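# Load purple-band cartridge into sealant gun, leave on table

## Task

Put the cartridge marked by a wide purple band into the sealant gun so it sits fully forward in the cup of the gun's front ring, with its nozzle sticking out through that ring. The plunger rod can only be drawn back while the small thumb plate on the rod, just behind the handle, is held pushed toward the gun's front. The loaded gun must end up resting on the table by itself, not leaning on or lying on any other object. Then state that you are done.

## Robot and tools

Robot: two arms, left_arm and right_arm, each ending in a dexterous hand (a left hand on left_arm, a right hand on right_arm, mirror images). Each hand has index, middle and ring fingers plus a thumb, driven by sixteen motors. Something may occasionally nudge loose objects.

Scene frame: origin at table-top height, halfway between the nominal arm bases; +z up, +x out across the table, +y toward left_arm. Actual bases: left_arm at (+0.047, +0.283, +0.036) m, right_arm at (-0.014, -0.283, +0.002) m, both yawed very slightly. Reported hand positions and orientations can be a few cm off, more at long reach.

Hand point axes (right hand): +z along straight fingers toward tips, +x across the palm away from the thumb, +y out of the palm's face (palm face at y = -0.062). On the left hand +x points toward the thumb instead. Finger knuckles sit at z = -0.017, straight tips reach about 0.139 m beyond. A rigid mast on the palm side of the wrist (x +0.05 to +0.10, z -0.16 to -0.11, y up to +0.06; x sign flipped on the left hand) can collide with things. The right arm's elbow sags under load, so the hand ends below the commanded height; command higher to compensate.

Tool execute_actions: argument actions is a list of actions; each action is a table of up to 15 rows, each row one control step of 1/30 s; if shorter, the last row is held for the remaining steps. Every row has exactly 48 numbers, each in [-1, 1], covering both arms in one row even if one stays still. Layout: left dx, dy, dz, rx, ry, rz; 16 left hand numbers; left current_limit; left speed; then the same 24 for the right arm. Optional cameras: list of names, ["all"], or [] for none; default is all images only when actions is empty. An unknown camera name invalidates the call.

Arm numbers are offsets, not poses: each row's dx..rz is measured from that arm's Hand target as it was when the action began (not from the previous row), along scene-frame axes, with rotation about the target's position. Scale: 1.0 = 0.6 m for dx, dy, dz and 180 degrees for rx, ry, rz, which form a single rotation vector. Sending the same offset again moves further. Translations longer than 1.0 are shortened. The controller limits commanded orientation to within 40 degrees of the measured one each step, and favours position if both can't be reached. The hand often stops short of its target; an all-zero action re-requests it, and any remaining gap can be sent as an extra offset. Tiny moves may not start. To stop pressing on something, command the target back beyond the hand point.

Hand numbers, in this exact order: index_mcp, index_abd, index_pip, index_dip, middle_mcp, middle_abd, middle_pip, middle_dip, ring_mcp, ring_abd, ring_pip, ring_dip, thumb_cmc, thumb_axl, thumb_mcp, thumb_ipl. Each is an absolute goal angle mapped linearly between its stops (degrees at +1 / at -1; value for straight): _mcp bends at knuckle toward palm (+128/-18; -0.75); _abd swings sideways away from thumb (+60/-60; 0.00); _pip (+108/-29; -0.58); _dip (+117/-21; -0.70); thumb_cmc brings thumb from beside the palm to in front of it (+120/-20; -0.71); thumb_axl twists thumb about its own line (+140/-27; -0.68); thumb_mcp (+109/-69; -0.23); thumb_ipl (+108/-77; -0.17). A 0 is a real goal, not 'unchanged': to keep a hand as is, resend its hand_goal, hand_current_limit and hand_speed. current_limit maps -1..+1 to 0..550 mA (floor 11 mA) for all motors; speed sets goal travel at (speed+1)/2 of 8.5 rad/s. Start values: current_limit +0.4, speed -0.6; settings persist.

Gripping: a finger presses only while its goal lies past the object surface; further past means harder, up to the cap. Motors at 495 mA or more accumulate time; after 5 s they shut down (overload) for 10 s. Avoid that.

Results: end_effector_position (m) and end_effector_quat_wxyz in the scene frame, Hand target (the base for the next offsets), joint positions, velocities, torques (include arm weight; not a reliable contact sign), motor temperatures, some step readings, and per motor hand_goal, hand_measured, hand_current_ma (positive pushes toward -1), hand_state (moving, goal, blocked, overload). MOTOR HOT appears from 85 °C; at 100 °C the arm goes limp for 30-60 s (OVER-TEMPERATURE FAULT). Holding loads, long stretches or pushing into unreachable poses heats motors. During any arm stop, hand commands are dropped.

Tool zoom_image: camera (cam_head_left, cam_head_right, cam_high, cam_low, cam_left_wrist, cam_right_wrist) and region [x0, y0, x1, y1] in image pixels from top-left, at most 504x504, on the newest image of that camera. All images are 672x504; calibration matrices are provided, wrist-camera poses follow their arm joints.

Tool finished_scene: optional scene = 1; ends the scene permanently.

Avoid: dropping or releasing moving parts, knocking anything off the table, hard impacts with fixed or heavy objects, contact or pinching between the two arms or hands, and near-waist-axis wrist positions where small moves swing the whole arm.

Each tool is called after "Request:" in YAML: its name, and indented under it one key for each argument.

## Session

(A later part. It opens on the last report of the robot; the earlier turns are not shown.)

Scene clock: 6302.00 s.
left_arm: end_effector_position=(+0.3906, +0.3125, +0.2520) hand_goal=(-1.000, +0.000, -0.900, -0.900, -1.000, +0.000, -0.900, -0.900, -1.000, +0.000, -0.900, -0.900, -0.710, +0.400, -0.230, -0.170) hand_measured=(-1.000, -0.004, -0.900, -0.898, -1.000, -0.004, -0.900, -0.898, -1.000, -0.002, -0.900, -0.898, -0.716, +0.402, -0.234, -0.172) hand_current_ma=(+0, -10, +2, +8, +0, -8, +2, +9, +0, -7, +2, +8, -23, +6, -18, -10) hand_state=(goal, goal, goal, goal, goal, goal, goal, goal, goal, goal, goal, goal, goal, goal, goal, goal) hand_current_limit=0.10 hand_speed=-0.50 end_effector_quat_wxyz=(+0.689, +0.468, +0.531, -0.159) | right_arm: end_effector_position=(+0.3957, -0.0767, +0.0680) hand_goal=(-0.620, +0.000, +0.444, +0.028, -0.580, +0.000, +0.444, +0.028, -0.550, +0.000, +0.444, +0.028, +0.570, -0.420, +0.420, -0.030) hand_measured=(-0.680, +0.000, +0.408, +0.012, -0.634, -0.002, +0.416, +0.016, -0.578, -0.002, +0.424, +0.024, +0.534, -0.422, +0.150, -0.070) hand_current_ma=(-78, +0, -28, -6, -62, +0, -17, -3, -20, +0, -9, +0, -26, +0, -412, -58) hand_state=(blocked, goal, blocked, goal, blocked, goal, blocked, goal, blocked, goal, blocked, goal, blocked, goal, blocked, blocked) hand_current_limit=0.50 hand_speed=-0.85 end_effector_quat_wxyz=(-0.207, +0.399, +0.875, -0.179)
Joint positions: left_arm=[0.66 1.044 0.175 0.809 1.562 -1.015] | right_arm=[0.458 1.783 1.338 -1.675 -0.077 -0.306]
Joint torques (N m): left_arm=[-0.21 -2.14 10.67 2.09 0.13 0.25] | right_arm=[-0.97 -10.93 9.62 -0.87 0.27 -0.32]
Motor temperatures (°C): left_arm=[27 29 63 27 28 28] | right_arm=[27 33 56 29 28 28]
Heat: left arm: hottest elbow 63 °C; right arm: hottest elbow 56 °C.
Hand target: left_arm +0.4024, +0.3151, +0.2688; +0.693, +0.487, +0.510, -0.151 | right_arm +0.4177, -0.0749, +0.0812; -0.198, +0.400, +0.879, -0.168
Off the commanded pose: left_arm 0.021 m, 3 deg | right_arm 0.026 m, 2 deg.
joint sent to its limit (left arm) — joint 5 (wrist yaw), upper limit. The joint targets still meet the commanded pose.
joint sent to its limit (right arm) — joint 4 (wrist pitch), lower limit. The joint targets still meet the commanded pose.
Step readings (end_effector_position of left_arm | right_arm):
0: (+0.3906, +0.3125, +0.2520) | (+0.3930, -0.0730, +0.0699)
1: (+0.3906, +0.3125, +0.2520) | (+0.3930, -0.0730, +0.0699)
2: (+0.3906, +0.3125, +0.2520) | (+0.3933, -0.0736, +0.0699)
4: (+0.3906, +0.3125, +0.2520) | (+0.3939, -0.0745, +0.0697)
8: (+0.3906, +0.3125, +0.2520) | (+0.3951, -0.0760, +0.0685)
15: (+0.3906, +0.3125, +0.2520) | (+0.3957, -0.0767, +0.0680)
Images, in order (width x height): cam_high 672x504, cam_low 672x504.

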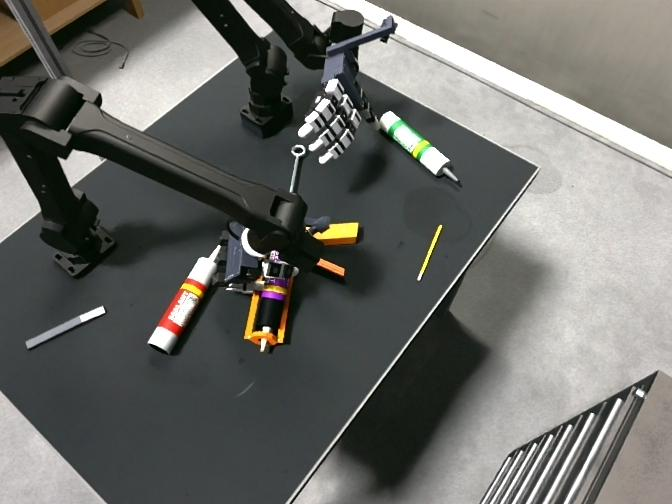

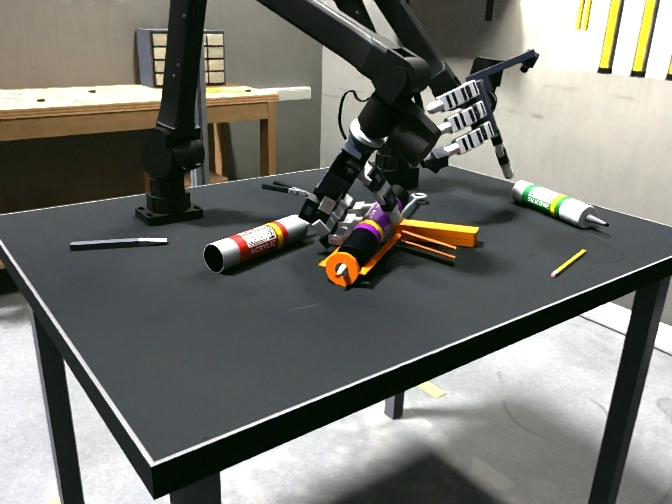

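Request:
zoom_image:
  camera: "cam_low"
  region: [315, 235, 375, 295]

Request:
zoom_image:
  camera: "cam_high"
  region: [240, 250, 300, 310]

Request:
zoom_image:
  camera: "cam_low"
  region: [310, 200, 390, 270]

Scaled by 8.400 from the camera's 672x504 image, which has a finer 960x720 frame.

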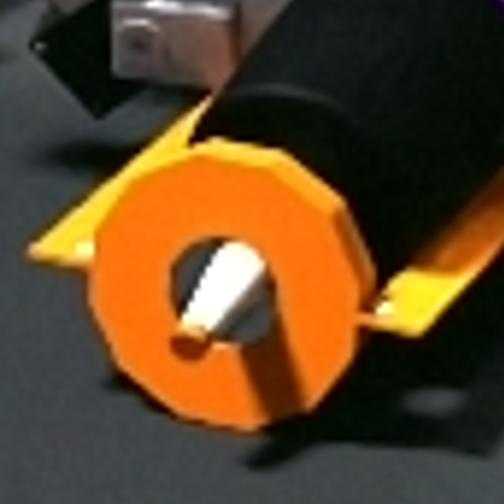

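Scaled by 8.400 from the camera's 672x504 image, which has a finer 960x720 frame.

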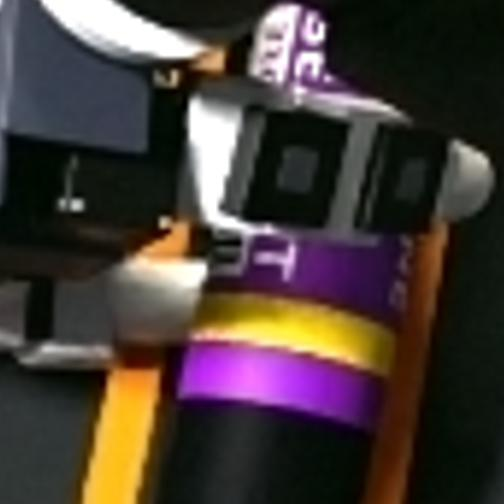

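Scaled by 6.300 from the camera's 672x504 image, which has a finer 960x720 frame.

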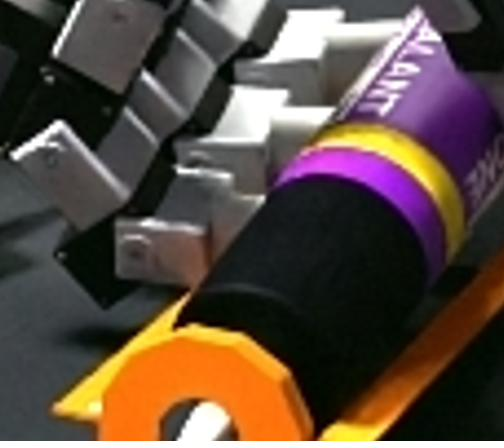

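Request:
execute_actions:
  actions:
    - [[0,0,0,0,0,0,-1,0,-0.9,-0.9,-1,0,-0.9,-0.9,-1,0,-0.9,-0.9,-0.71,0.4,-0.23,-0.17,0.1,-0.5,-0.005,-0.0025,-0.002,0.0125,0.0077,0.0,-0.62,0,0.444,0.028,-0.58,0,0.444,0.028,-0.55,0,0.444,0.028,0.57,-0.42,0.42,-0.03,0.5,-0.85]]
  cameras: ["cam_low", "cam_high"]

Request:
zoom_image:
  camera: "cam_high"
  region: [220, 260, 320, 360]

Request:
zoom_image:
  camera: "cam_low"
  region: [315, 235, 375, 295]

Scene clock: 6349.97 s.
left_arm: end_effector_position=(+0.3906, +0.3125, +0.2520) hand_goal=(-1.000, +0.000, -0.900, -0.900, -1.000, +0.000, -0.900, -0.900, -1.000, +0.000, -0.900, -0.900, -0.710, +0.400, -0.230, -0.170) hand_measured=(-1.000, -0.004, -0.900, -0.898, -1.000, -0.004, -0.900, -0.898, -1.000, -0.002, -0.900, -0.898, -0.716, +0.402, -0.234, -0.172) hand_current_ma=(+0, -10, +2, +8, +0, -8, +2, +9, +0, -7, +2, +8, -23, +6, -18, -10) hand_state=(goal, goal, goal, goal, goal, goal, goal, goal, goal, goal, goal, goal, goal, goal, goal, goal) hand_current_limit=0.10 hand_speed=-0.50 end_effector_quat_wxyz=(+0.689, +0.468, +0.531, -0.159) | right_arm: end_effector_position=(+0.3973, -0.0790, +0.0686) hand_goal=(-0.620, +0.000, +0.444, +0.028, -0.580, +0.000, +0.444, +0.028, -0.550, +0.000, +0.444, +0.028, +0.570, -0.420, +0.420, -0.030) hand_measured=(-0.680, +0.002, +0.408, +0.016, -0.634, -0.002, +0.416, +0.016, -0.578, -0.002, +0.424, +0.022, +0.534, -0.420, +0.150, -0.070) hand_current_ma=(-78, +0, -28, -4, -62, +0, -17, -3, -20, +0, -9, -1, -26, +0, -413, -58) hand_state=(blocked, goal, blocked, goal, blocked, goal, blocked, goal, blocked, goal, blocked, goal, blocked, goal, blocked, blocked) hand_current_limit=0.50 hand_speed=-0.85 end_effector_quat_wxyz=(-0.219, +0.397, +0.876, -0.166)
Joint positions: left_arm=[0.66 1.044 0.175 0.809 1.562 -1.015] | right_arm=[0.439 1.783 1.338 -1.676 -0.098 -0.337]
Joint torques (N m): left_arm=[-0.44 -1.32 10.78 2.04 0.11 0.23] | right_arm=[-0.79 -10.99 8.95 -0.85 -0.12 -0.41]
Motor temperatures (°C): left_arm=[27 29 63 27 28 28] | right_arm=[27 35 57 29 28 28]
Heat: left arm: hottest elbow 63 °C; right arm: hottest elbow 57 °C.
Hand target: left_arm +0.4024, +0.3151, +0.2688; +0.693, +0.487, +0.510, -0.151 | right_arm +0.4147, -0.0764, +0.0800; -0.217, +0.394, +0.879, -0.156
Off the commanded pose: left_arm 0.021 m, 3 deg | right_arm 0.021 m, 1 deg.
joint sent to its limit (left arm) — joint 5 (wrist yaw), upper limit. The joint targets still meet the commanded pose.
joint sent to its limit (right arm) — joint 4 (wrist pitch), lower limit. The joint targets still meet the commanded pose.
Step readings (end_effector_position of left_arm | right_arm):
0: (+0.3906, +0.3125, +0.2520) | (+0.3957, -0.0767, +0.0680)
1: (+0.3906, +0.3125, +0.2520) | (+0.3958, -0.0768, +0.0680)
2: (+0.3906, +0.3125, +0.2520) | (+0.3957, -0.0767, +0.0680)
4: (+0.3906, +0.3125, +0.2520) | (+0.3959, -0.0767, +0.0681)
8: (+0.3906, +0.3125, +0.2520) | (+0.3971, -0.0786, +0.0684)
15: (+0.3906, +0.3125, +0.2520) | (+0.3973, -0.0790, +0.0686)
Images, in order (width x height): cam_high 672x504, cam_low 672x504.

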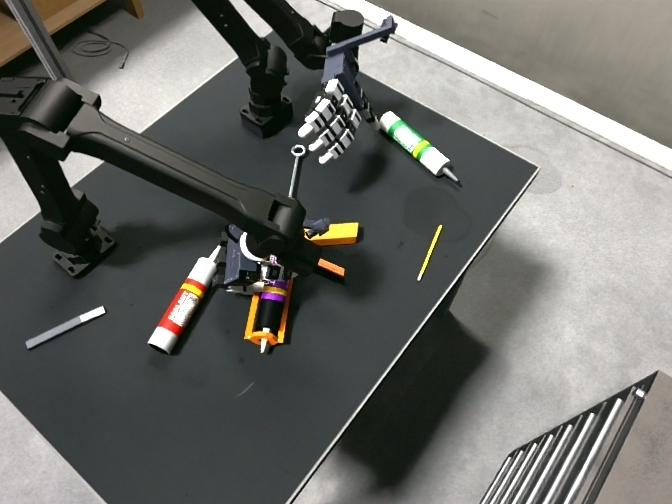

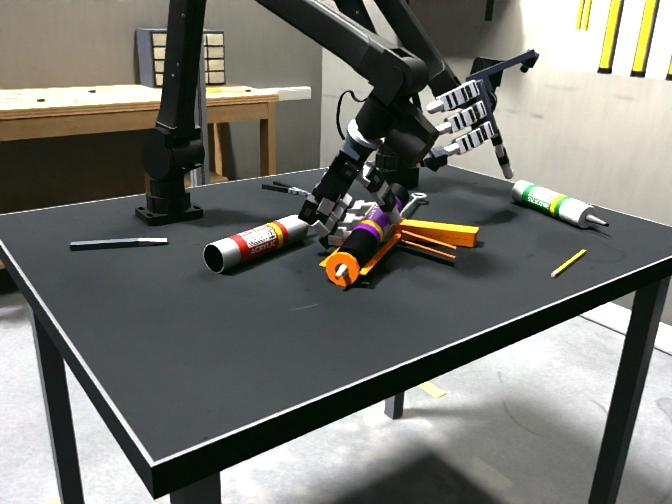

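Scaled by 5.040 from the camera's 672x504 image, which has a finer 960x720 frame.

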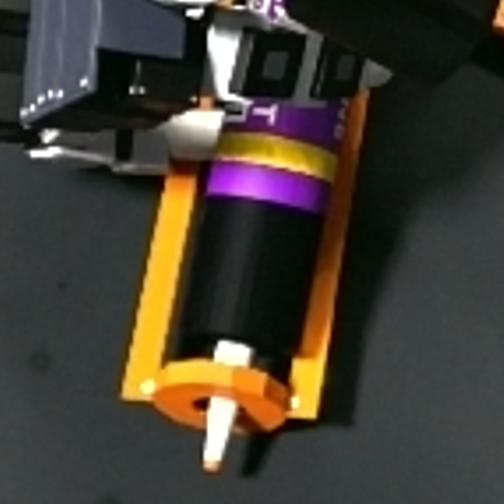

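Scaled by 8.400 from the camera's 672x504 image, which has a finer 960x720 frame.

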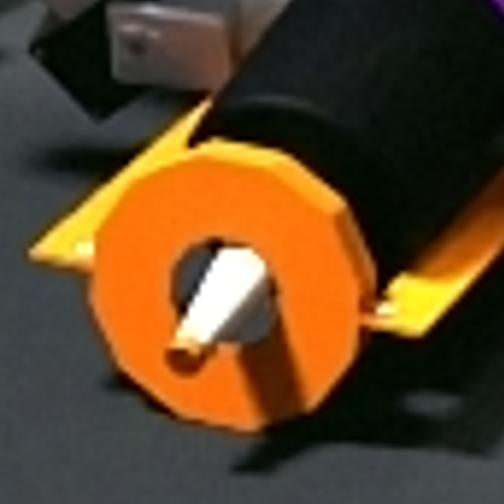

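Request:
execute_actions:
  actions:
    - [[0,0,0,0,0,0,-1,0,-0.9,-0.9,-1,0,-0.9,-0.9,-1,0,-0.9,-0.9,-0.71,0.4,-0.23,-0.17,0.1,-0.5,-0.003,-0.004,-0.007,0,0,0.0,-0.62,0,0.444,0.028,-0.58,0,0.444,0.028,-0.55,0,0.444,0.028,0.57,-0.42,0.42,-0.03,0.5,-0.85]]
    - [[0,0,0,0,0,0,-1,0,-0.9,-0.9,-1,0,-0.9,-0.9,-1,0,-0.9,-0.9,-0.71,0.4,-0.23,-0.17,0.1,-0.5,0.006,-0.012,-0.003,0,0,0.0,-0.62,0,0.444,0.028,-0.58,0,0.444,0.028,-0.55,0,0.444,0.028,0.57,-0.42,0.42,-0.03,0.5,-0.85]]
  cameras: ["cam_low", "cam_high"]

Request:
zoom_image:
  camera: "cam_high"
  region: [220, 260, 320, 360]

Request:
zoom_image:
  camera: "cam_low"
  region: [315, 235, 375, 295]

Scene clock: 6359.47 s.
left_arm: end_effector_position=(+0.3906, +0.3125, +0.2520) hand_goal=(-1.000, +0.000, -0.900, -0.900, -1.000, +0.000, -0.900, -0.900, -1.000, +0.000, -0.900, -0.900, -0.710, +0.400, -0.230, -0.170) hand_measured=(-1.000, -0.004, -0.900, -0.898, -1.000, -0.004, -0.900, -0.898, -1.000, -0.002, -0.900, -0.898, -0.716, +0.402, -0.234, -0.172) hand_current_ma=(+0, -10, +2, +8, +0, -8, +2, +9, +0, -7, +2, +8, -23, +6, -18, -10) hand_state=(goal, goal, goal, goal, goal, goal, goal, goal, goal, goal, goal, goal, goal, goal, goal, goal) hand_current_limit=0.10 hand_speed=-0.50 end_effector_quat_wxyz=(+0.689, +0.468, +0.531, -0.159) | right_arm: end_effector_position=(+0.3989, -0.0830, +0.0690) hand_goal=(-0.620, +0.000, +0.444, +0.028, -0.580, +0.000, +0.444, +0.028, -0.550, +0.000, +0.444, +0.028, +0.570, -0.420, +0.420, -0.030) hand_measured=(-0.680, +0.004, +0.408, +0.018, -0.634, -0.002, +0.416, +0.016, -0.578, -0.002, +0.424, +0.022, +0.534, -0.420, +0.150, -0.070) hand_current_ma=(-78, +0, -28, -3, -61, +0, -17, -3, -20, +0, -9, -1, -26, +0, -412, -58) hand_state=(blocked, goal, blocked, goal, blocked, goal, blocked, goal, blocked, goal, blocked, goal, blocked, goal, blocked, blocked) hand_current_limit=0.50 hand_speed=-0.85 end_effector_quat_wxyz=(-0.223, +0.393, +0.877, -0.163)
Joint positions: left_arm=[0.66 1.044 0.175 0.809 1.562 -1.015] | right_arm=[0.425 1.783 1.338 -1.677 -0.098 -0.36]
Joint torques (N m): left_arm=[-0.44 -1.61 10.78 2.21 0.1 0.25] | right_arm=[-1.32 -10.23 8.66 -0.79 0.27 -0.36]
Motor temperatures (°C): left_arm=[27 29 63 27 28 28] | right_arm=[27 35 56 29 28 28]
Heat: left arm: hottest elbow 63 °C; right arm: hottest elbow 56 °C.
Hand target: left_arm +0.4024, +0.3151, +0.2688; +0.693, +0.487, +0.510, -0.151 | right_arm +0.4166, -0.0860, +0.0740; -0.217, +0.394, +0.879, -0.156
Off the commanded pose: left_arm 0.021 m, 3 deg | right_arm 0.019 m, 1 deg.
joint sent to its limit (left arm) — joint 5 (wrist yaw), upper limit. The joint targets still meet the commanded pose.
joint sent to its limit (right arm) — joint 4 (wrist pitch), lower limit. The joint targets still meet the commanded pose.
Step readings (end_effector_position of left_arm | right_arm):
0: (+0.3906, +0.3125, +0.2520) | (+0.3973, -0.0790, +0.0686)
1: (+0.3906, +0.3125, +0.2520) | (+0.3973, -0.0790, +0.0686)
2: (+0.3906, +0.3125, +0.2520) | (+0.3973, -0.0790, +0.0686)
4: (+0.3906, +0.3125, +0.2520) | (+0.3973, -0.0791, +0.0686)
8: (+0.3906, +0.3125, +0.2520) | (+0.3973, -0.0791, +0.0687)
15: (+0.3906, +0.3125, +0.2520) | (+0.3972, -0.0790, +0.0687)
16: (+0.3906, +0.3125, +0.2520) | (+0.3973, -0.0792, +0.0687)
17: (+0.3906, +0.3125, +0.2520) | (+0.3973, -0.0793, +0.0687)
19: (+0.3906, +0.3125, +0.2520) | (+0.3976, -0.0801, +0.0688)
23: (+0.3906, +0.3125, +0.2520) | (+0.3986, -0.0823, +0.0689)
30: (+0.3906, +0.3125, +0.2520) | (+0.3989, -0.0830, +0.0690)
Images, in order (width x height): cam_high 672x504, cam_low 672x504.

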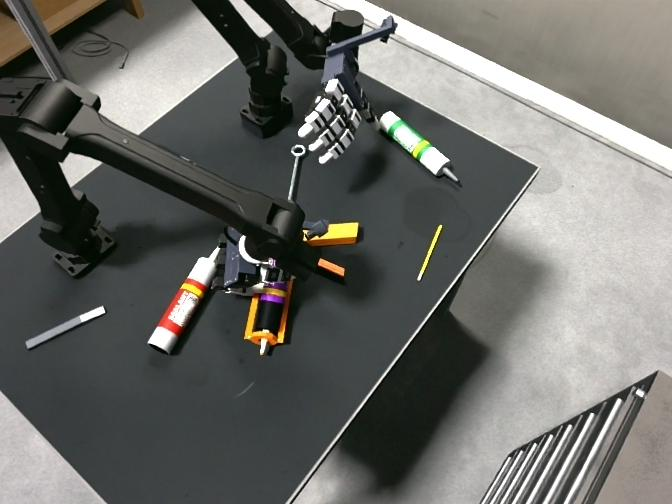

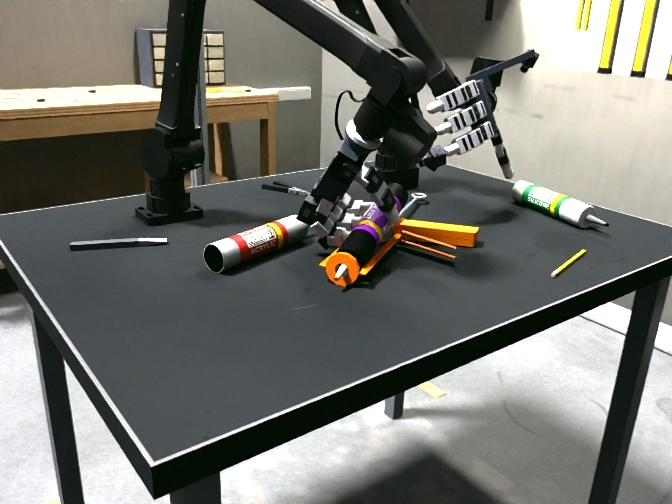

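Scaled by 5.040 from the camera's 672x504 image, which has a finer 960x720 frame.

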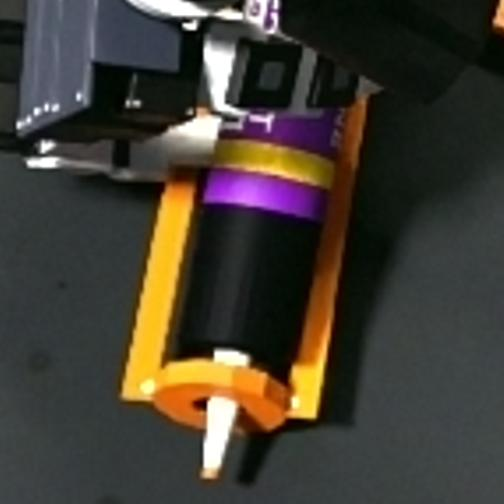

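Scaled by 8.400 from the camera's 672x504 image, which has a finer 960x720 frame.

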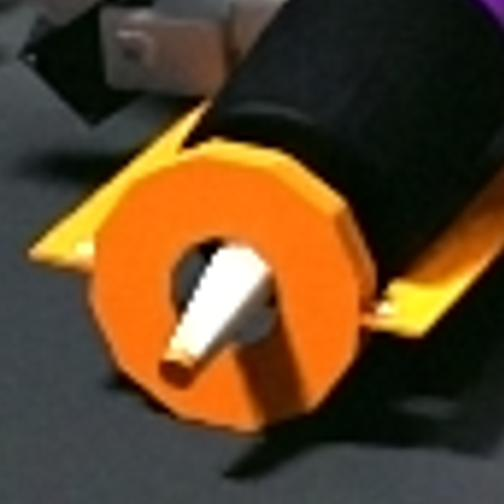

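Request:
execute_actions:
  actions:
    - [[0,0,0,0,0,0,-1,0,-0.9,-0.9,-1,0,-0.9,-0.9,-1,0,-0.9,-0.9,-0.71,0.4,-0.23,-0.17,0.1,-0.5,0.006,-0.012,0.0,0,0,0.0,-0.62,0,0.444,0.028,-0.58,0,0.444,0.028,-0.55,0,0.444,0.028,0.57,-0.42,0.42,-0.03,0.5,-0.85]]
  cameras: ["cam_low", "cam_high"]

Request:
zoom_image:
  camera: "cam_high"
  region: [220, 260, 320, 360]

Request:
zoom_image:
  camera: "cam_low"
  region: [310, 175, 430, 295]

Scene clock: 6368.67 s.
left_arm: end_effector_position=(+0.3906, +0.3125, +0.2520) hand_goal=(-1.000, +0.000, -0.900, -0.900, -1.000, +0.000, -0.900, -0.900, -1.000, +0.000, -0.900, -0.900, -0.710, +0.400, -0.230, -0.170) hand_measured=(-1.000, -0.004, -0.900, -0.898, -1.000, -0.004, -0.900, -0.898, -1.000, -0.002, -0.900, -0.898, -0.716, +0.402, -0.234, -0.172) hand_current_ma=(+0, -10, +2, +8, +0, -8, +2, +9, +0, -7, +2, +8, -23, +6, -18, -10) hand_state=(goal, goal, goal, goal, goal, goal, goal, goal, goal, goal, goal, goal, goal, goal, goal, goal) hand_current_limit=0.10 hand_speed=-0.50 end_effector_quat_wxyz=(+0.689, +0.468, +0.531, -0.159) | right_arm: end_effector_position=(+0.4002, -0.0873, +0.0694) hand_goal=(-0.620, +0.000, +0.444, +0.028, -0.580, +0.000, +0.444, +0.028, -0.550, +0.000, +0.444, +0.028, +0.570, -0.420, +0.420, -0.030) hand_measured=(-0.680, +0.006, +0.408, +0.018, -0.632, -0.002, +0.416, +0.016, -0.578, -0.002, +0.424, +0.022, +0.534, -0.420, +0.150, -0.070) hand_current_ma=(-78, +1, -28, -3, -60, +0, -17, -3, -18, +0, -9, -1, -27, +0, -412, -58) hand_state=(blocked, goal, blocked, goal, blocked, goal, blocked, goal, blocked, goal, blocked, goal, blocked, goal, blocked, blocked) hand_current_limit=0.50 hand_speed=-0.85 end_effector_quat_wxyz=(-0.226, +0.389, +0.879, -0.160)
Joint positions: left_arm=[0.66 1.044 0.175 0.809 1.562 -1.015] | right_arm=[0.411 1.783 1.338 -1.68 -0.098 -0.382]
Joint torques (N m): left_arm=[-0.26 -2.08 10.73 2.11 0.12 0.23] | right_arm=[-1.55 -10.11 8.75 -0.7 0.54 -0.28]
Motor temperatures (°C): left_arm=[27 29 63 27 28 28] | right_arm=[27 35 56 29 28 28]
Heat: left arm: hottest elbow 63 °C; right arm: hottest elbow 56 °C.
Hand target: left_arm +0.4024, +0.3151, +0.2688; +0.693, +0.487, +0.510, -0.151 | right_arm +0.4201, -0.0933, +0.0740; -0.217, +0.394, +0.879, -0.156
Off the commanded pose: left_arm 0.021 m, 3 deg | right_arm 0.021 m, 1 deg.
joint read past its limit (right arm) — joint 4 (wrist pitch), lower limit.
joint sent to its limit (left arm) — joint 5 (wrist yaw), upper limit. The joint targets still meet the commanded pose.
joint sent to its limit (right arm) — joint 4 (wrist pitch), lower limit. The joint targets still meet the commanded pose.
Step readings (end_effector_position of left_arm | right_arm):
0: (+0.3906, +0.3125, +0.2520) | (+0.3989, -0.0830, +0.0690)
1: (+0.3906, +0.3125, +0.2520) | (+0.3989, -0.0830, +0.0690)
2: (+0.3906, +0.3125, +0.2520) | (+0.3989, -0.0830, +0.0690)
4: (+0.3906, +0.3125, +0.2520) | (+0.3990, -0.0838, +0.0691)
8: (+0.3906, +0.3125, +0.2520) | (+0.3999, -0.0859, +0.0692)
15: (+0.3906, +0.3125, +0.2520) | (+0.4002, -0.0874, +0.0694)
Images, in order (width x height): cam_high 672x504, cam_low 672x504.

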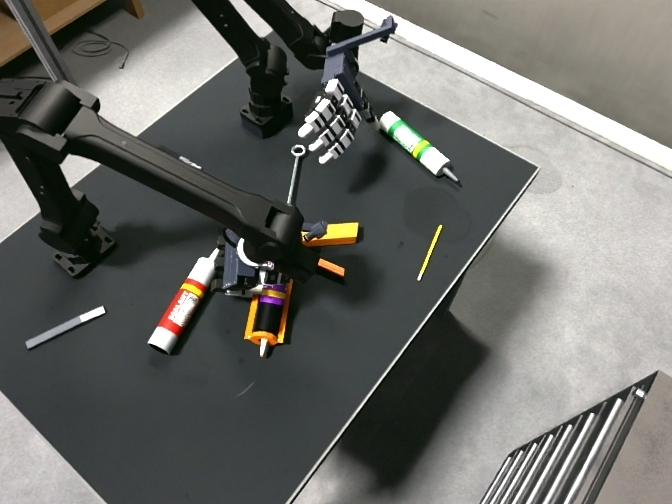

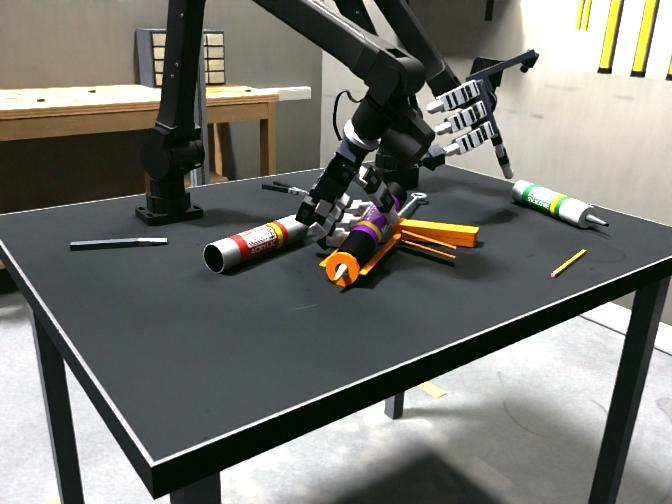

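Scaled by 5.040 from the camera's 672x504 image, which has a finer 960x720 frame.

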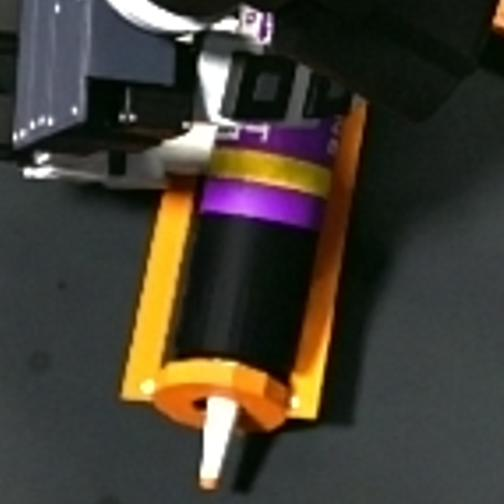

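Scaled by 4.200 from the camera's 672x504 image, which has a finer 960x720 frame.

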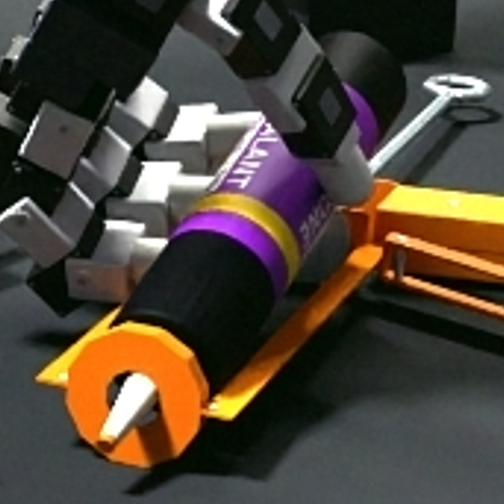

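Request:
execute_actions:
  actions: []
  cameras: ["cam_head_left", "cam_head_right", "cam_right_wrist"]

Request:
zoom_image:
  camera: "cam_head_left"
  region: [380, 270, 540, 390]

Scene clock: 6371.33 s.
left_arm: end_effector_position=(+0.3906, +0.3125, +0.2520) hand_goal=(-1.000, +0.000, -0.900, -0.900, -1.000, +0.000, -0.900, -0.900, -1.000, +0.000, -0.900, -0.900, -0.710, +0.400, -0.230, -0.170) hand_measured=(-1.000, -0.004, -0.900, -0.898, -1.000, -0.004, -0.900, -0.898, -1.000, -0.002, -0.900, -0.898, -0.716, +0.402, -0.234, -0.172) hand_current_ma=(+0, -10, +2, +8, +0, -8, +2, +9, +0, -7, +2, +8, -23, +6, -18, -10) hand_state=(goal, goal, goal, goal, goal, goal, goal, goal, goal, goal, goal, goal, goal, goal, goal, goal) hand_current_limit=0.10 hand_speed=-0.50 end_effector_quat_wxyz=(+0.689, +0.468, +0.531, -0.159) | right_arm: end_effector_position=(+0.4002, -0.0872, +0.0694) hand_goal=(-0.620, +0.000, +0.444, +0.028, -0.580, +0.000, +0.444, +0.028, -0.550, +0.000, +0.444, +0.028, +0.570, -0.420, +0.420, -0.030) hand_measured=(-0.680, +0.006, +0.408, +0.018, -0.632, -0.002, +0.416, +0.016, -0.578, -0.002, +0.424, +0.022, +0.534, -0.420, +0.150, -0.070) hand_current_ma=(-78, +1, -28, -3, -60, +0, -17, -3, -18, +0, -9, -1, -27, +0, -412, -58) hand_state=(blocked, goal, blocked, goal, blocked, goal, blocked, goal, blocked, goal, blocked, goal, blocked, goal, blocked, blocked) hand_current_limit=0.50 hand_speed=-0.85 end_effector_quat_wxyz=(-0.226, +0.389, +0.879, -0.160)
Joint positions: left_arm=[0.66 1.044 0.175 0.809 1.562 -1.015] | right_arm=[0.411 1.783 1.338 -1.68 -0.098 -0.383]
Joint velocities: within noise
Joint torques (N m): left_arm=[0.03 -1.55 10.71 2 0.13 0.25] | right_arm=[-1.55 -10.17 8.76 -0.72 0.54 -0.28]
Motor temperatures (°C): left_arm=[27 29 63 27 28 28] | right_arm=[27 35 56 29 28 28]
Heat: left arm: hottest elbow 63 °C; right arm: hottest elbow 56 °C.
Hand target: left_arm +0.4024, +0.3151, +0.2688; +0.693, +0.487, +0.510, -0.151 | right_arm +0.4201, -0.0932, +0.0740; -0.217, +0.394, +0.879, -0.156
Off the commanded pose: left_arm 0.021 m, 3 deg | right_arm 0.021 m, 1 deg.
joint read past its limit (right arm) — joint 4 (wrist pitch), lower limit.
camera_calibration:
cam_right_wrist: T_world_to_cam=[[0.860006, -0.171183, -0.480713, -0.297555], [0.344864, -0.49937, 0.794795, -0.300295], [-0.376109, -0.849309, -0.370426, 0.220832], [0, 0, 0, 1]] pos_world=[0.442517, -0.01334, 0.177436]
Images, in order (width x height): cam_head_left 672x504, cam_head_right 672x504, cam_right_wrist 672x504.

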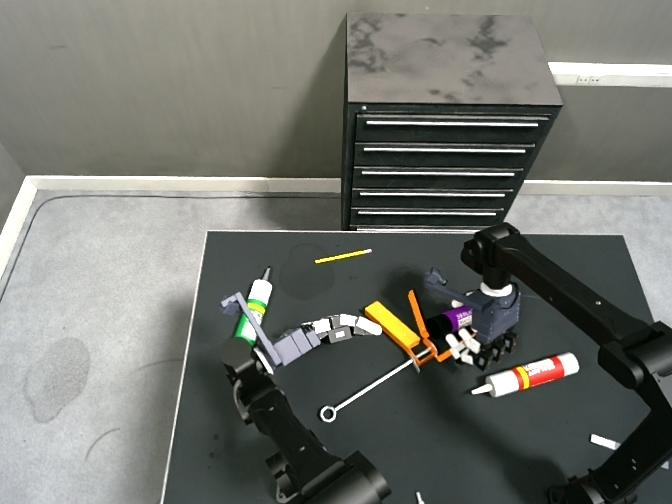

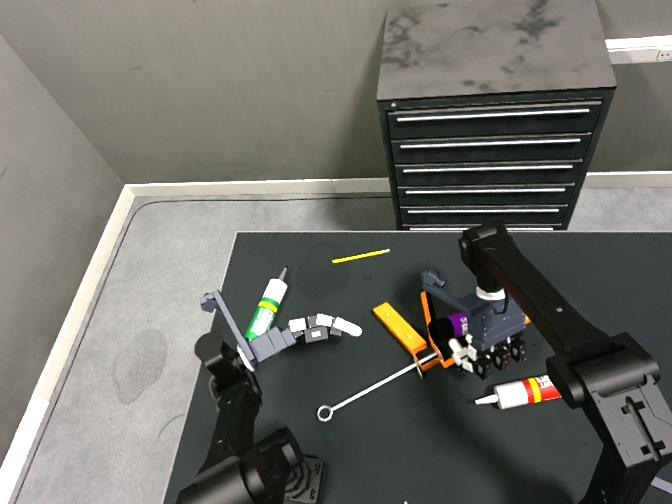

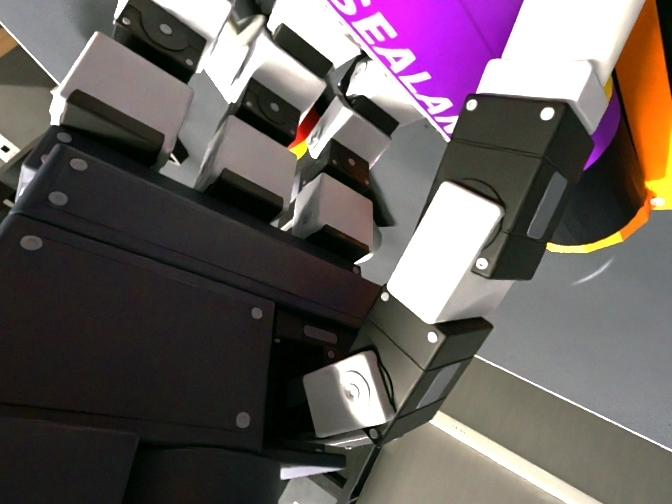

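Scaled by 3.150 from the camera's 672x504 image, which has a finer 960x720 frame.

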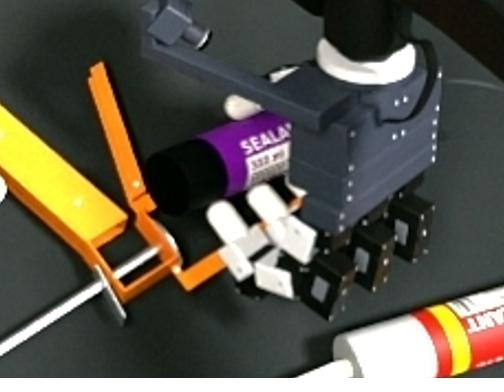

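Request:
execute_actions:
  actions: []
  cameras: ["cam_low", "cam_high"]

Request:
zoom_image:
  camera: "cam_high"
  region: [230, 130, 370, 270]

Request:
zoom_image:
  camera: "cam_low"
  region: [350, 170, 490, 290]

Scene clock: 6403.27 s.
left_arm: end_effector_position=(+0.3906, +0.3125, +0.2520) hand_goal=(-1.000, +0.000, -0.900, -0.900, -1.000, +0.000, -0.900, -0.900, -1.000, +0.000, -0.900, -0.900, -0.710, +0.400, -0.230, -0.170) hand_measured=(-1.000, -0.004, -0.900, -0.898, -1.000, -0.004, -0.900, -0.898, -1.000, -0.002, -0.900, -0.898, -0.716, +0.402, -0.234, -0.172) hand_current_ma=(+0, -10, +2, +8, +0, -8, +2, +9, +0, -7, +2, +8, -23, +6, -18, -10) hand_state=(goal, goal, goal, goal, goal, goal, goal, goal, goal, goal, goal, goal, goal, goal, goal, goal) hand_current_limit=0.10 hand_speed=-0.50 end_effector_quat_wxyz=(+0.689, +0.468, +0.531, -0.159) | right_arm: end_effector_position=(+0.4002, -0.0872, +0.0694) hand_goal=(-0.620, +0.000, +0.444, +0.028, -0.580, +0.000, +0.444, +0.028, -0.550, +0.000, +0.444, +0.028, +0.570, -0.420, +0.420, -0.030) hand_measured=(-0.680, +0.006, +0.408, +0.018, -0.632, -0.002, +0.416, +0.016, -0.578, -0.002, +0.424, +0.022, +0.534, -0.420, +0.150, -0.070) hand_current_ma=(-78, +1, -28, -3, -60, +0, -17, -3, -18, +0, -9, -1, -27, +0, -412, -58) hand_state=(blocked, goal, blocked, goal, blocked, goal, blocked, goal, blocked, goal, blocked, goal, blocked, goal, blocked, blocked) hand_current_limit=0.50 hand_speed=-0.85 end_effector_quat_wxyz=(-0.226, +0.389, +0.879, -0.160)
Joint positions: left_arm=[0.66 1.044 0.175 0.809 1.562 -1.015] | right_arm=[0.411 1.783 1.338 -1.68 -0.098 -0.383]
Joint velocities: within noise
Joint torques (N m): left_arm=[0.09 -1.55 10.62 2.06 0.13 0.23] | right_arm=[-1.49 -10.17 8.75 -0.7 0.54 -0.28]
Motor temperatures (°C): left_arm=[27 29 64 27 28 28] | right_arm=[27 35 55 29 28 28]
Heat: left arm: hottest elbow 64 °C; right arm: hottest elbow 55 °C.
Hand target: left_arm +0.4024, +0.3151, +0.2688; +0.693, +0.487, +0.510, -0.151 | right_arm +0.4201, -0.0932, +0.0740; -0.217, +0.394, +0.879, -0.156
Off the commanded pose: left_arm 0.021 m, 3 deg | right_arm 0.021 m, 1 deg.
joint read past its limit (right arm) — joint 4 (wrist pitch), lower limit.
Images, in order (width x height): cam_high 672x504, cam_low 672x504.

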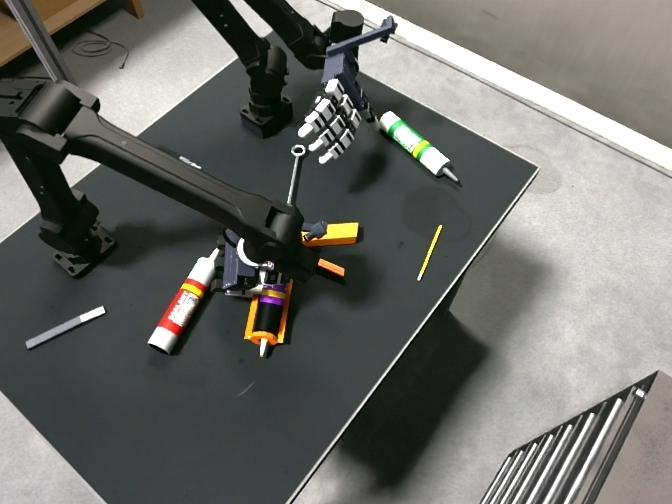

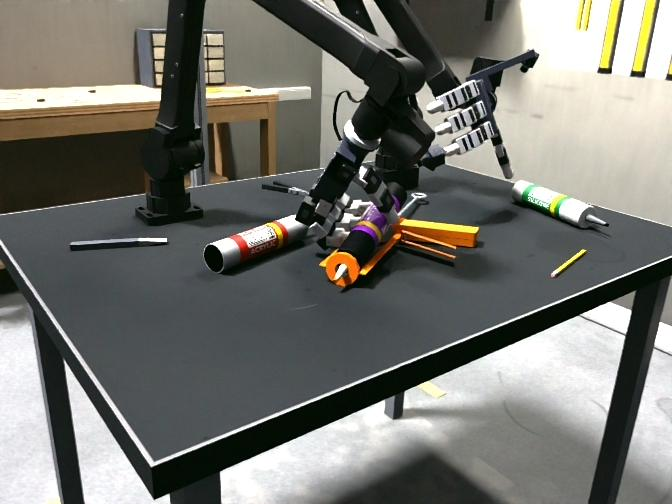

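Scaled by 3.600 from the camera's 672x504 image, which has a finer 960x720 frame.

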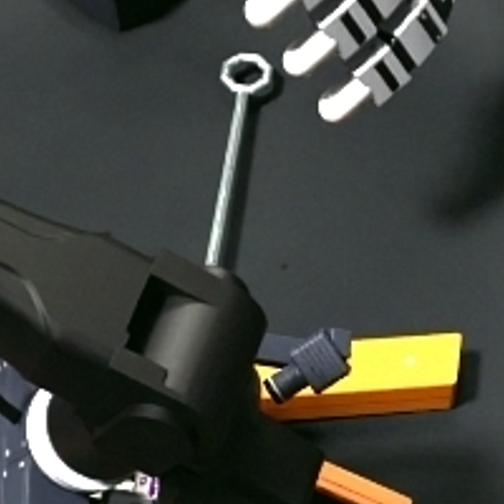

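Scaled by 3.600 from the camera's 672x504 image, which has a finer 960x720 frame.

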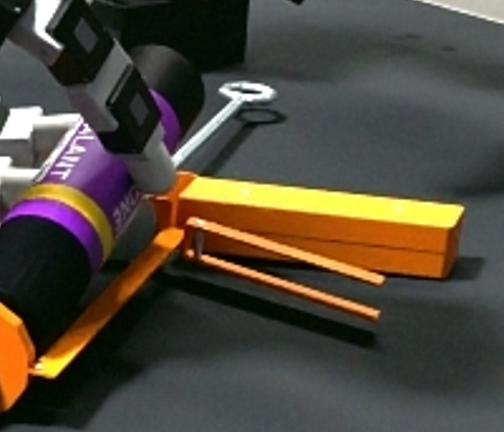

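Request:
execute_actions:
  actions:
    - [[0,0,0,0,0,0,-1,0,-0.9,-0.9,-1,0,-0.9,-0.9,-1,0,-0.9,-0.9,-0.71,0.4,-0.23,-0.17,0.1,-0.5,-0.0095,-0.006,0.002,0,0,0.0222,-0.62,0,0.444,0.028,-0.58,0,0.444,0.028,-0.55,0,0.444,0.028,0.57,-0.42,0.42,-0.03,0.5,-0.85]]
  cameras: ["cam_low", "cam_high"]

Request:
zoom_image:
  camera: "cam_high"
  region: [220, 260, 320, 360]

Request:
zoom_image:
  camera: "cam_low"
  region: [310, 175, 430, 295]

Scene clock: 6439.80 s.
left_arm: end_effector_position=(+0.3906, +0.3125, +0.2520) hand_goal=(-1.000, +0.000, -0.900, -0.900, -1.000, +0.000, -0.900, -0.900, -1.000, +0.000, -0.900, -0.900, -0.710, +0.400, -0.230, -0.170) hand_measured=(-1.000, -0.004, -0.900, -0.898, -1.000, -0.004, -0.900, -0.898, -1.000, -0.002, -0.900, -0.898, -0.716, +0.402, -0.234, -0.172) hand_current_ma=(+0, -10, +2, +8, +0, -8, +2, +9, +0, -7, +2, +8, -23, +6, -18, -10) hand_state=(goal, goal, goal, goal, goal, goal, goal, goal, goal, goal, goal, goal, goal, goal, goal, goal) hand_current_limit=0.10 hand_speed=-0.50 end_effector_quat_wxyz=(+0.689, +0.468, +0.531, -0.159) | right_arm: end_effector_position=(+0.4000, -0.0894, +0.0693) hand_goal=(-0.620, +0.000, +0.444, +0.028, -0.580, +0.000, +0.444, +0.028, -0.550, +0.000, +0.444, +0.028, +0.570, -0.420, +0.420, -0.030) hand_measured=(-0.680, +0.006, +0.408, +0.018, -0.628, -0.002, +0.416, +0.016, -0.566, -0.002, +0.424, +0.022, +0.530, -0.422, +0.150, -0.072) hand_current_ma=(-78, +1, -28, -3, -51, +0, -17, -3, -6, +0, -9, -1, -34, +0, -413, -59) hand_state=(blocked, goal, blocked, goal, blocked, goal, blocked, goal, goal, goal, goal, goal, blocked, goal, blocked, blocked) hand_current_limit=0.50 hand_speed=-0.85 end_effector_quat_wxyz=(-0.219, +0.360, +0.891, -0.167)
Joint positions: left_arm=[0.66 1.044 0.175 0.809 1.562 -1.015] | right_arm=[0.41 1.783 1.338 -1.68 -0.061 -0.438]
Joint torques (N m): left_arm=[0.03 -2.26 10.74 2.1 0.1 0.27] | right_arm=[-1.49 -11.05 7.64 -0.69 0.56 -0.32]
Motor temperatures (°C): left_arm=[27 28 64 27 28 28] | right_arm=[27 35 55 29 28 28]
Heat: left arm: hottest elbow 64 °C; right arm: hottest elbow 55 °C.
Hand target: left_arm +0.4024, +0.3151, +0.2688; +0.693, +0.487, +0.510, -0.151 | right_arm +0.4144, -0.0969, +0.0752; -0.211, +0.363, +0.893, -0.163
Off the commanded pose: left_arm 0.021 m, 3 deg | right_arm 0.017 m, 1 deg.
joint read past its limit (right arm) — joint 4 (wrist pitch), lower limit.
joint sent to its limit (left arm) — joint 5 (wrist yaw), upper limit. The joint targets still meet the commanded pose.
joint sent to its limit (right arm) — joint 4 (wrist pitch), lower limit. The joint targets still meet the commanded pose.
Step readings (end_effector_position of left_arm | right_arm):
0: (+0.3906, +0.3125, +0.2520) | (+0.4002, -0.0872, +0.0694)
1: (+0.3906, +0.3125, +0.2520) | (+0.4002, -0.0873, +0.0694)
2: (+0.3906, +0.3125, +0.2520) | (+0.4003, -0.0877, +0.0693)
4: (+0.3906, +0.3125, +0.2520) | (+0.4004, -0.0892, +0.0692)
8: (+0.3906, +0.3125, +0.2520) | (+0.4002, -0.0895, +0.0692)
15: (+0.3906, +0.3125, +0.2520) | (+0.4000, -0.0895, +0.0693)
Images, in order (width x height): cam_high 672x504, cam_low 672x504.

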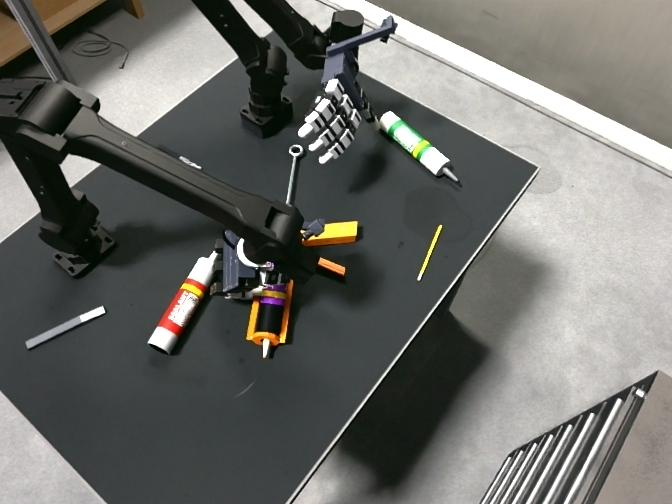

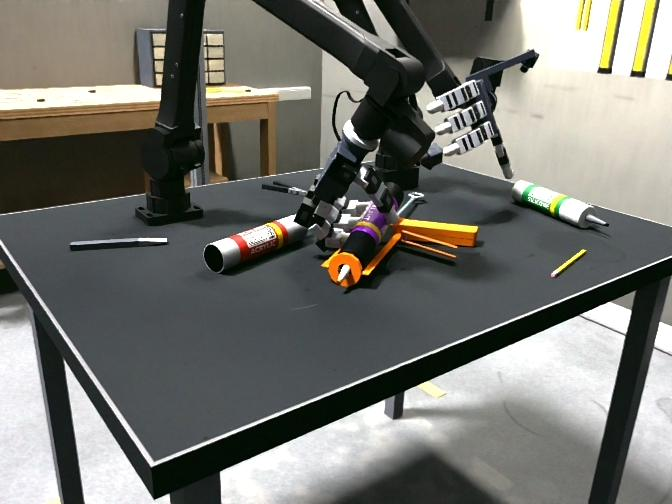

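Scaled by 5.040 from the camera's 672x504 image, which has a finer 960x720 frame.

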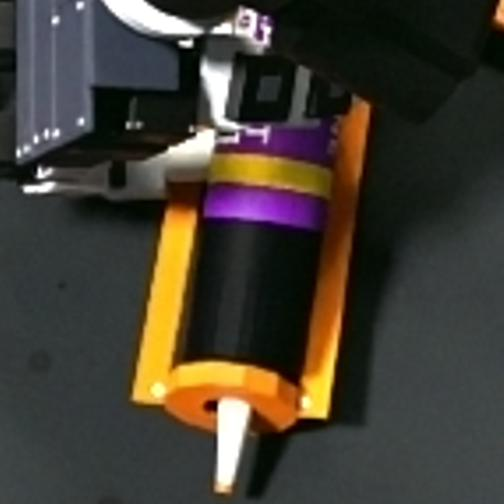

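Scaled by 4.200 from the camera's 672x504 image, which has a finer 960x720 frame.

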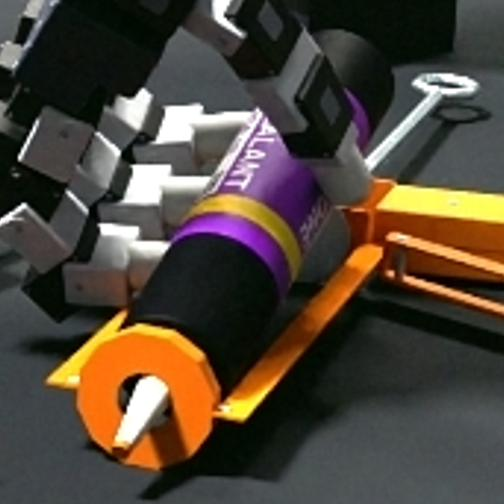

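Request:
execute_actions:
  actions: []
  cameras: ["cam_high","cam_low"]

Scene clock: 6455.83 s.
left_arm: end_effector_position=(+0.3906, +0.3125, +0.2520) hand_goal=(-1.000, +0.000, -0.900, -0.900, -1.000, +0.000, -0.900, -0.900, -1.000, +0.000, -0.900, -0.900, -0.710, +0.400, -0.230, -0.170) hand_measured=(-1.000, -0.004, -0.900, -0.898, -1.000, -0.004, -0.900, -0.898, -1.000, -0.002, -0.900, -0.898, -0.716, +0.402, -0.234, -0.172) hand_current_ma=(+0, -10, +2, +8, +0, -8, +2, +9, +0, -7, +2, +8, -23, +6, -18, -10) hand_state=(goal, goal, goal, goal, goal, goal, goal, goal, goal, goal, goal, goal, goal, goal, goal, goal) hand_current_limit=0.10 hand_speed=-0.50 end_effector_quat_wxyz=(+0.689, +0.468, +0.531, -0.159) | right_arm: end_effector_position=(+0.4000, -0.0894, +0.0693) hand_goal=(-0.620, +0.000, +0.444, +0.028, -0.580, +0.000, +0.444, +0.028, -0.550, +0.000, +0.444, +0.028, +0.570, -0.420, +0.420, -0.030) hand_measured=(-0.680, +0.006, +0.408, +0.018, -0.628, -0.002, +0.416, +0.016, -0.566, -0.002, +0.424, +0.022, +0.530, -0.422, +0.150, -0.072) hand_current_ma=(-78, +1, -28, -3, -51, +0, -17, -3, -6, +0, -9, -1, -34, +0, -412, -59) hand_state=(blocked, goal, blocked, goal, blocked, goal, blocked, goal, goal, goal, goal, goal, blocked, goal, blocked, blocked) hand_current_limit=0.50 hand_speed=-0.85 end_effector_quat_wxyz=(-0.219, +0.360, +0.891, -0.167)
Joint positions: left_arm=[0.66 1.044 0.175 0.809 1.562 -1.015] | right_arm=[0.41 1.783 1.338 -1.68 -0.061 -0.438]
Joint velocities: within noise
Joint torques (N m): left_arm=[0.03 -1.79 10.74 2.07 0.12 0.24] | right_arm=[-1.49 -11.05 7.64 -0.69 0.56 -0.33]
Motor temperatures (°C): left_arm=[27 28 64 27 28 28] | right_arm=[27 35 54 29 28 28]
Heat: left arm: hottest elbow 64 °C; right arm: hottest elbow 54 °C.
Hand target: left_arm +0.4024, +0.3151, +0.2688; +0.693, +0.487, +0.510, -0.151 | right_arm +0.4144, -0.0969, +0.0752; -0.211, +0.363, +0.893, -0.163
Off the commanded pose: left_arm 0.021 m, 3 deg | right_arm 0.017 m, 1 deg.
joint read past its limit (right arm) — joint 4 (wrist pitch), lower limit.
Images, in order (width x height): cam_high 672x504, cam_low 672x504.

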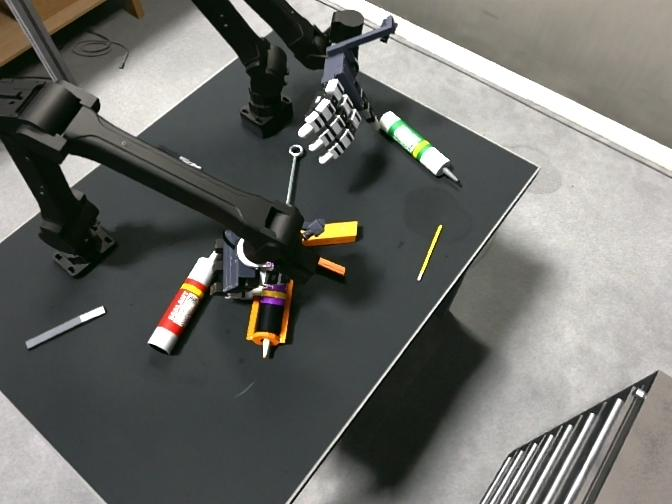

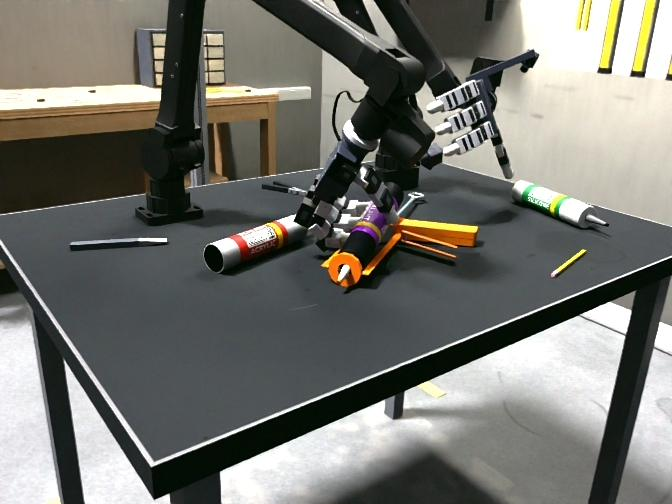

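Request:
zoom_image:
  camera: "cam_high"
  region: [220, 260, 320, 360]

Request:
zoom_image:
  camera: "cam_low"
  region: [290, 175, 430, 295]

Scaled by 5.040 from the camera's 672x504 image, which has a finer 960x720 frame.

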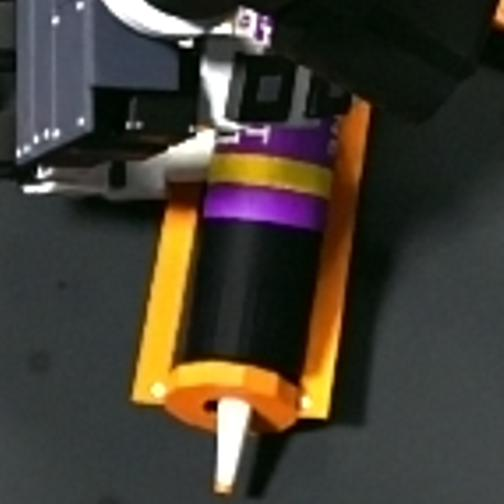

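Scaled by 3.600 from the camera's 672x504 image, which has a finer 960x720 frame.

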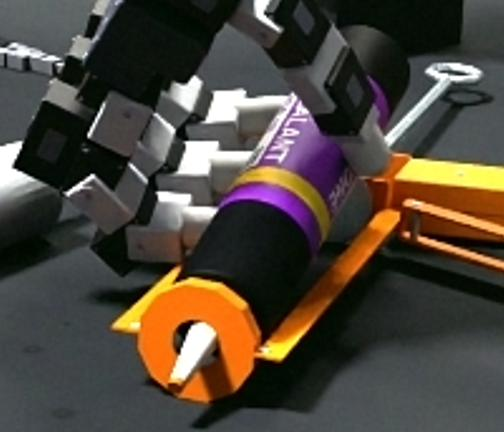

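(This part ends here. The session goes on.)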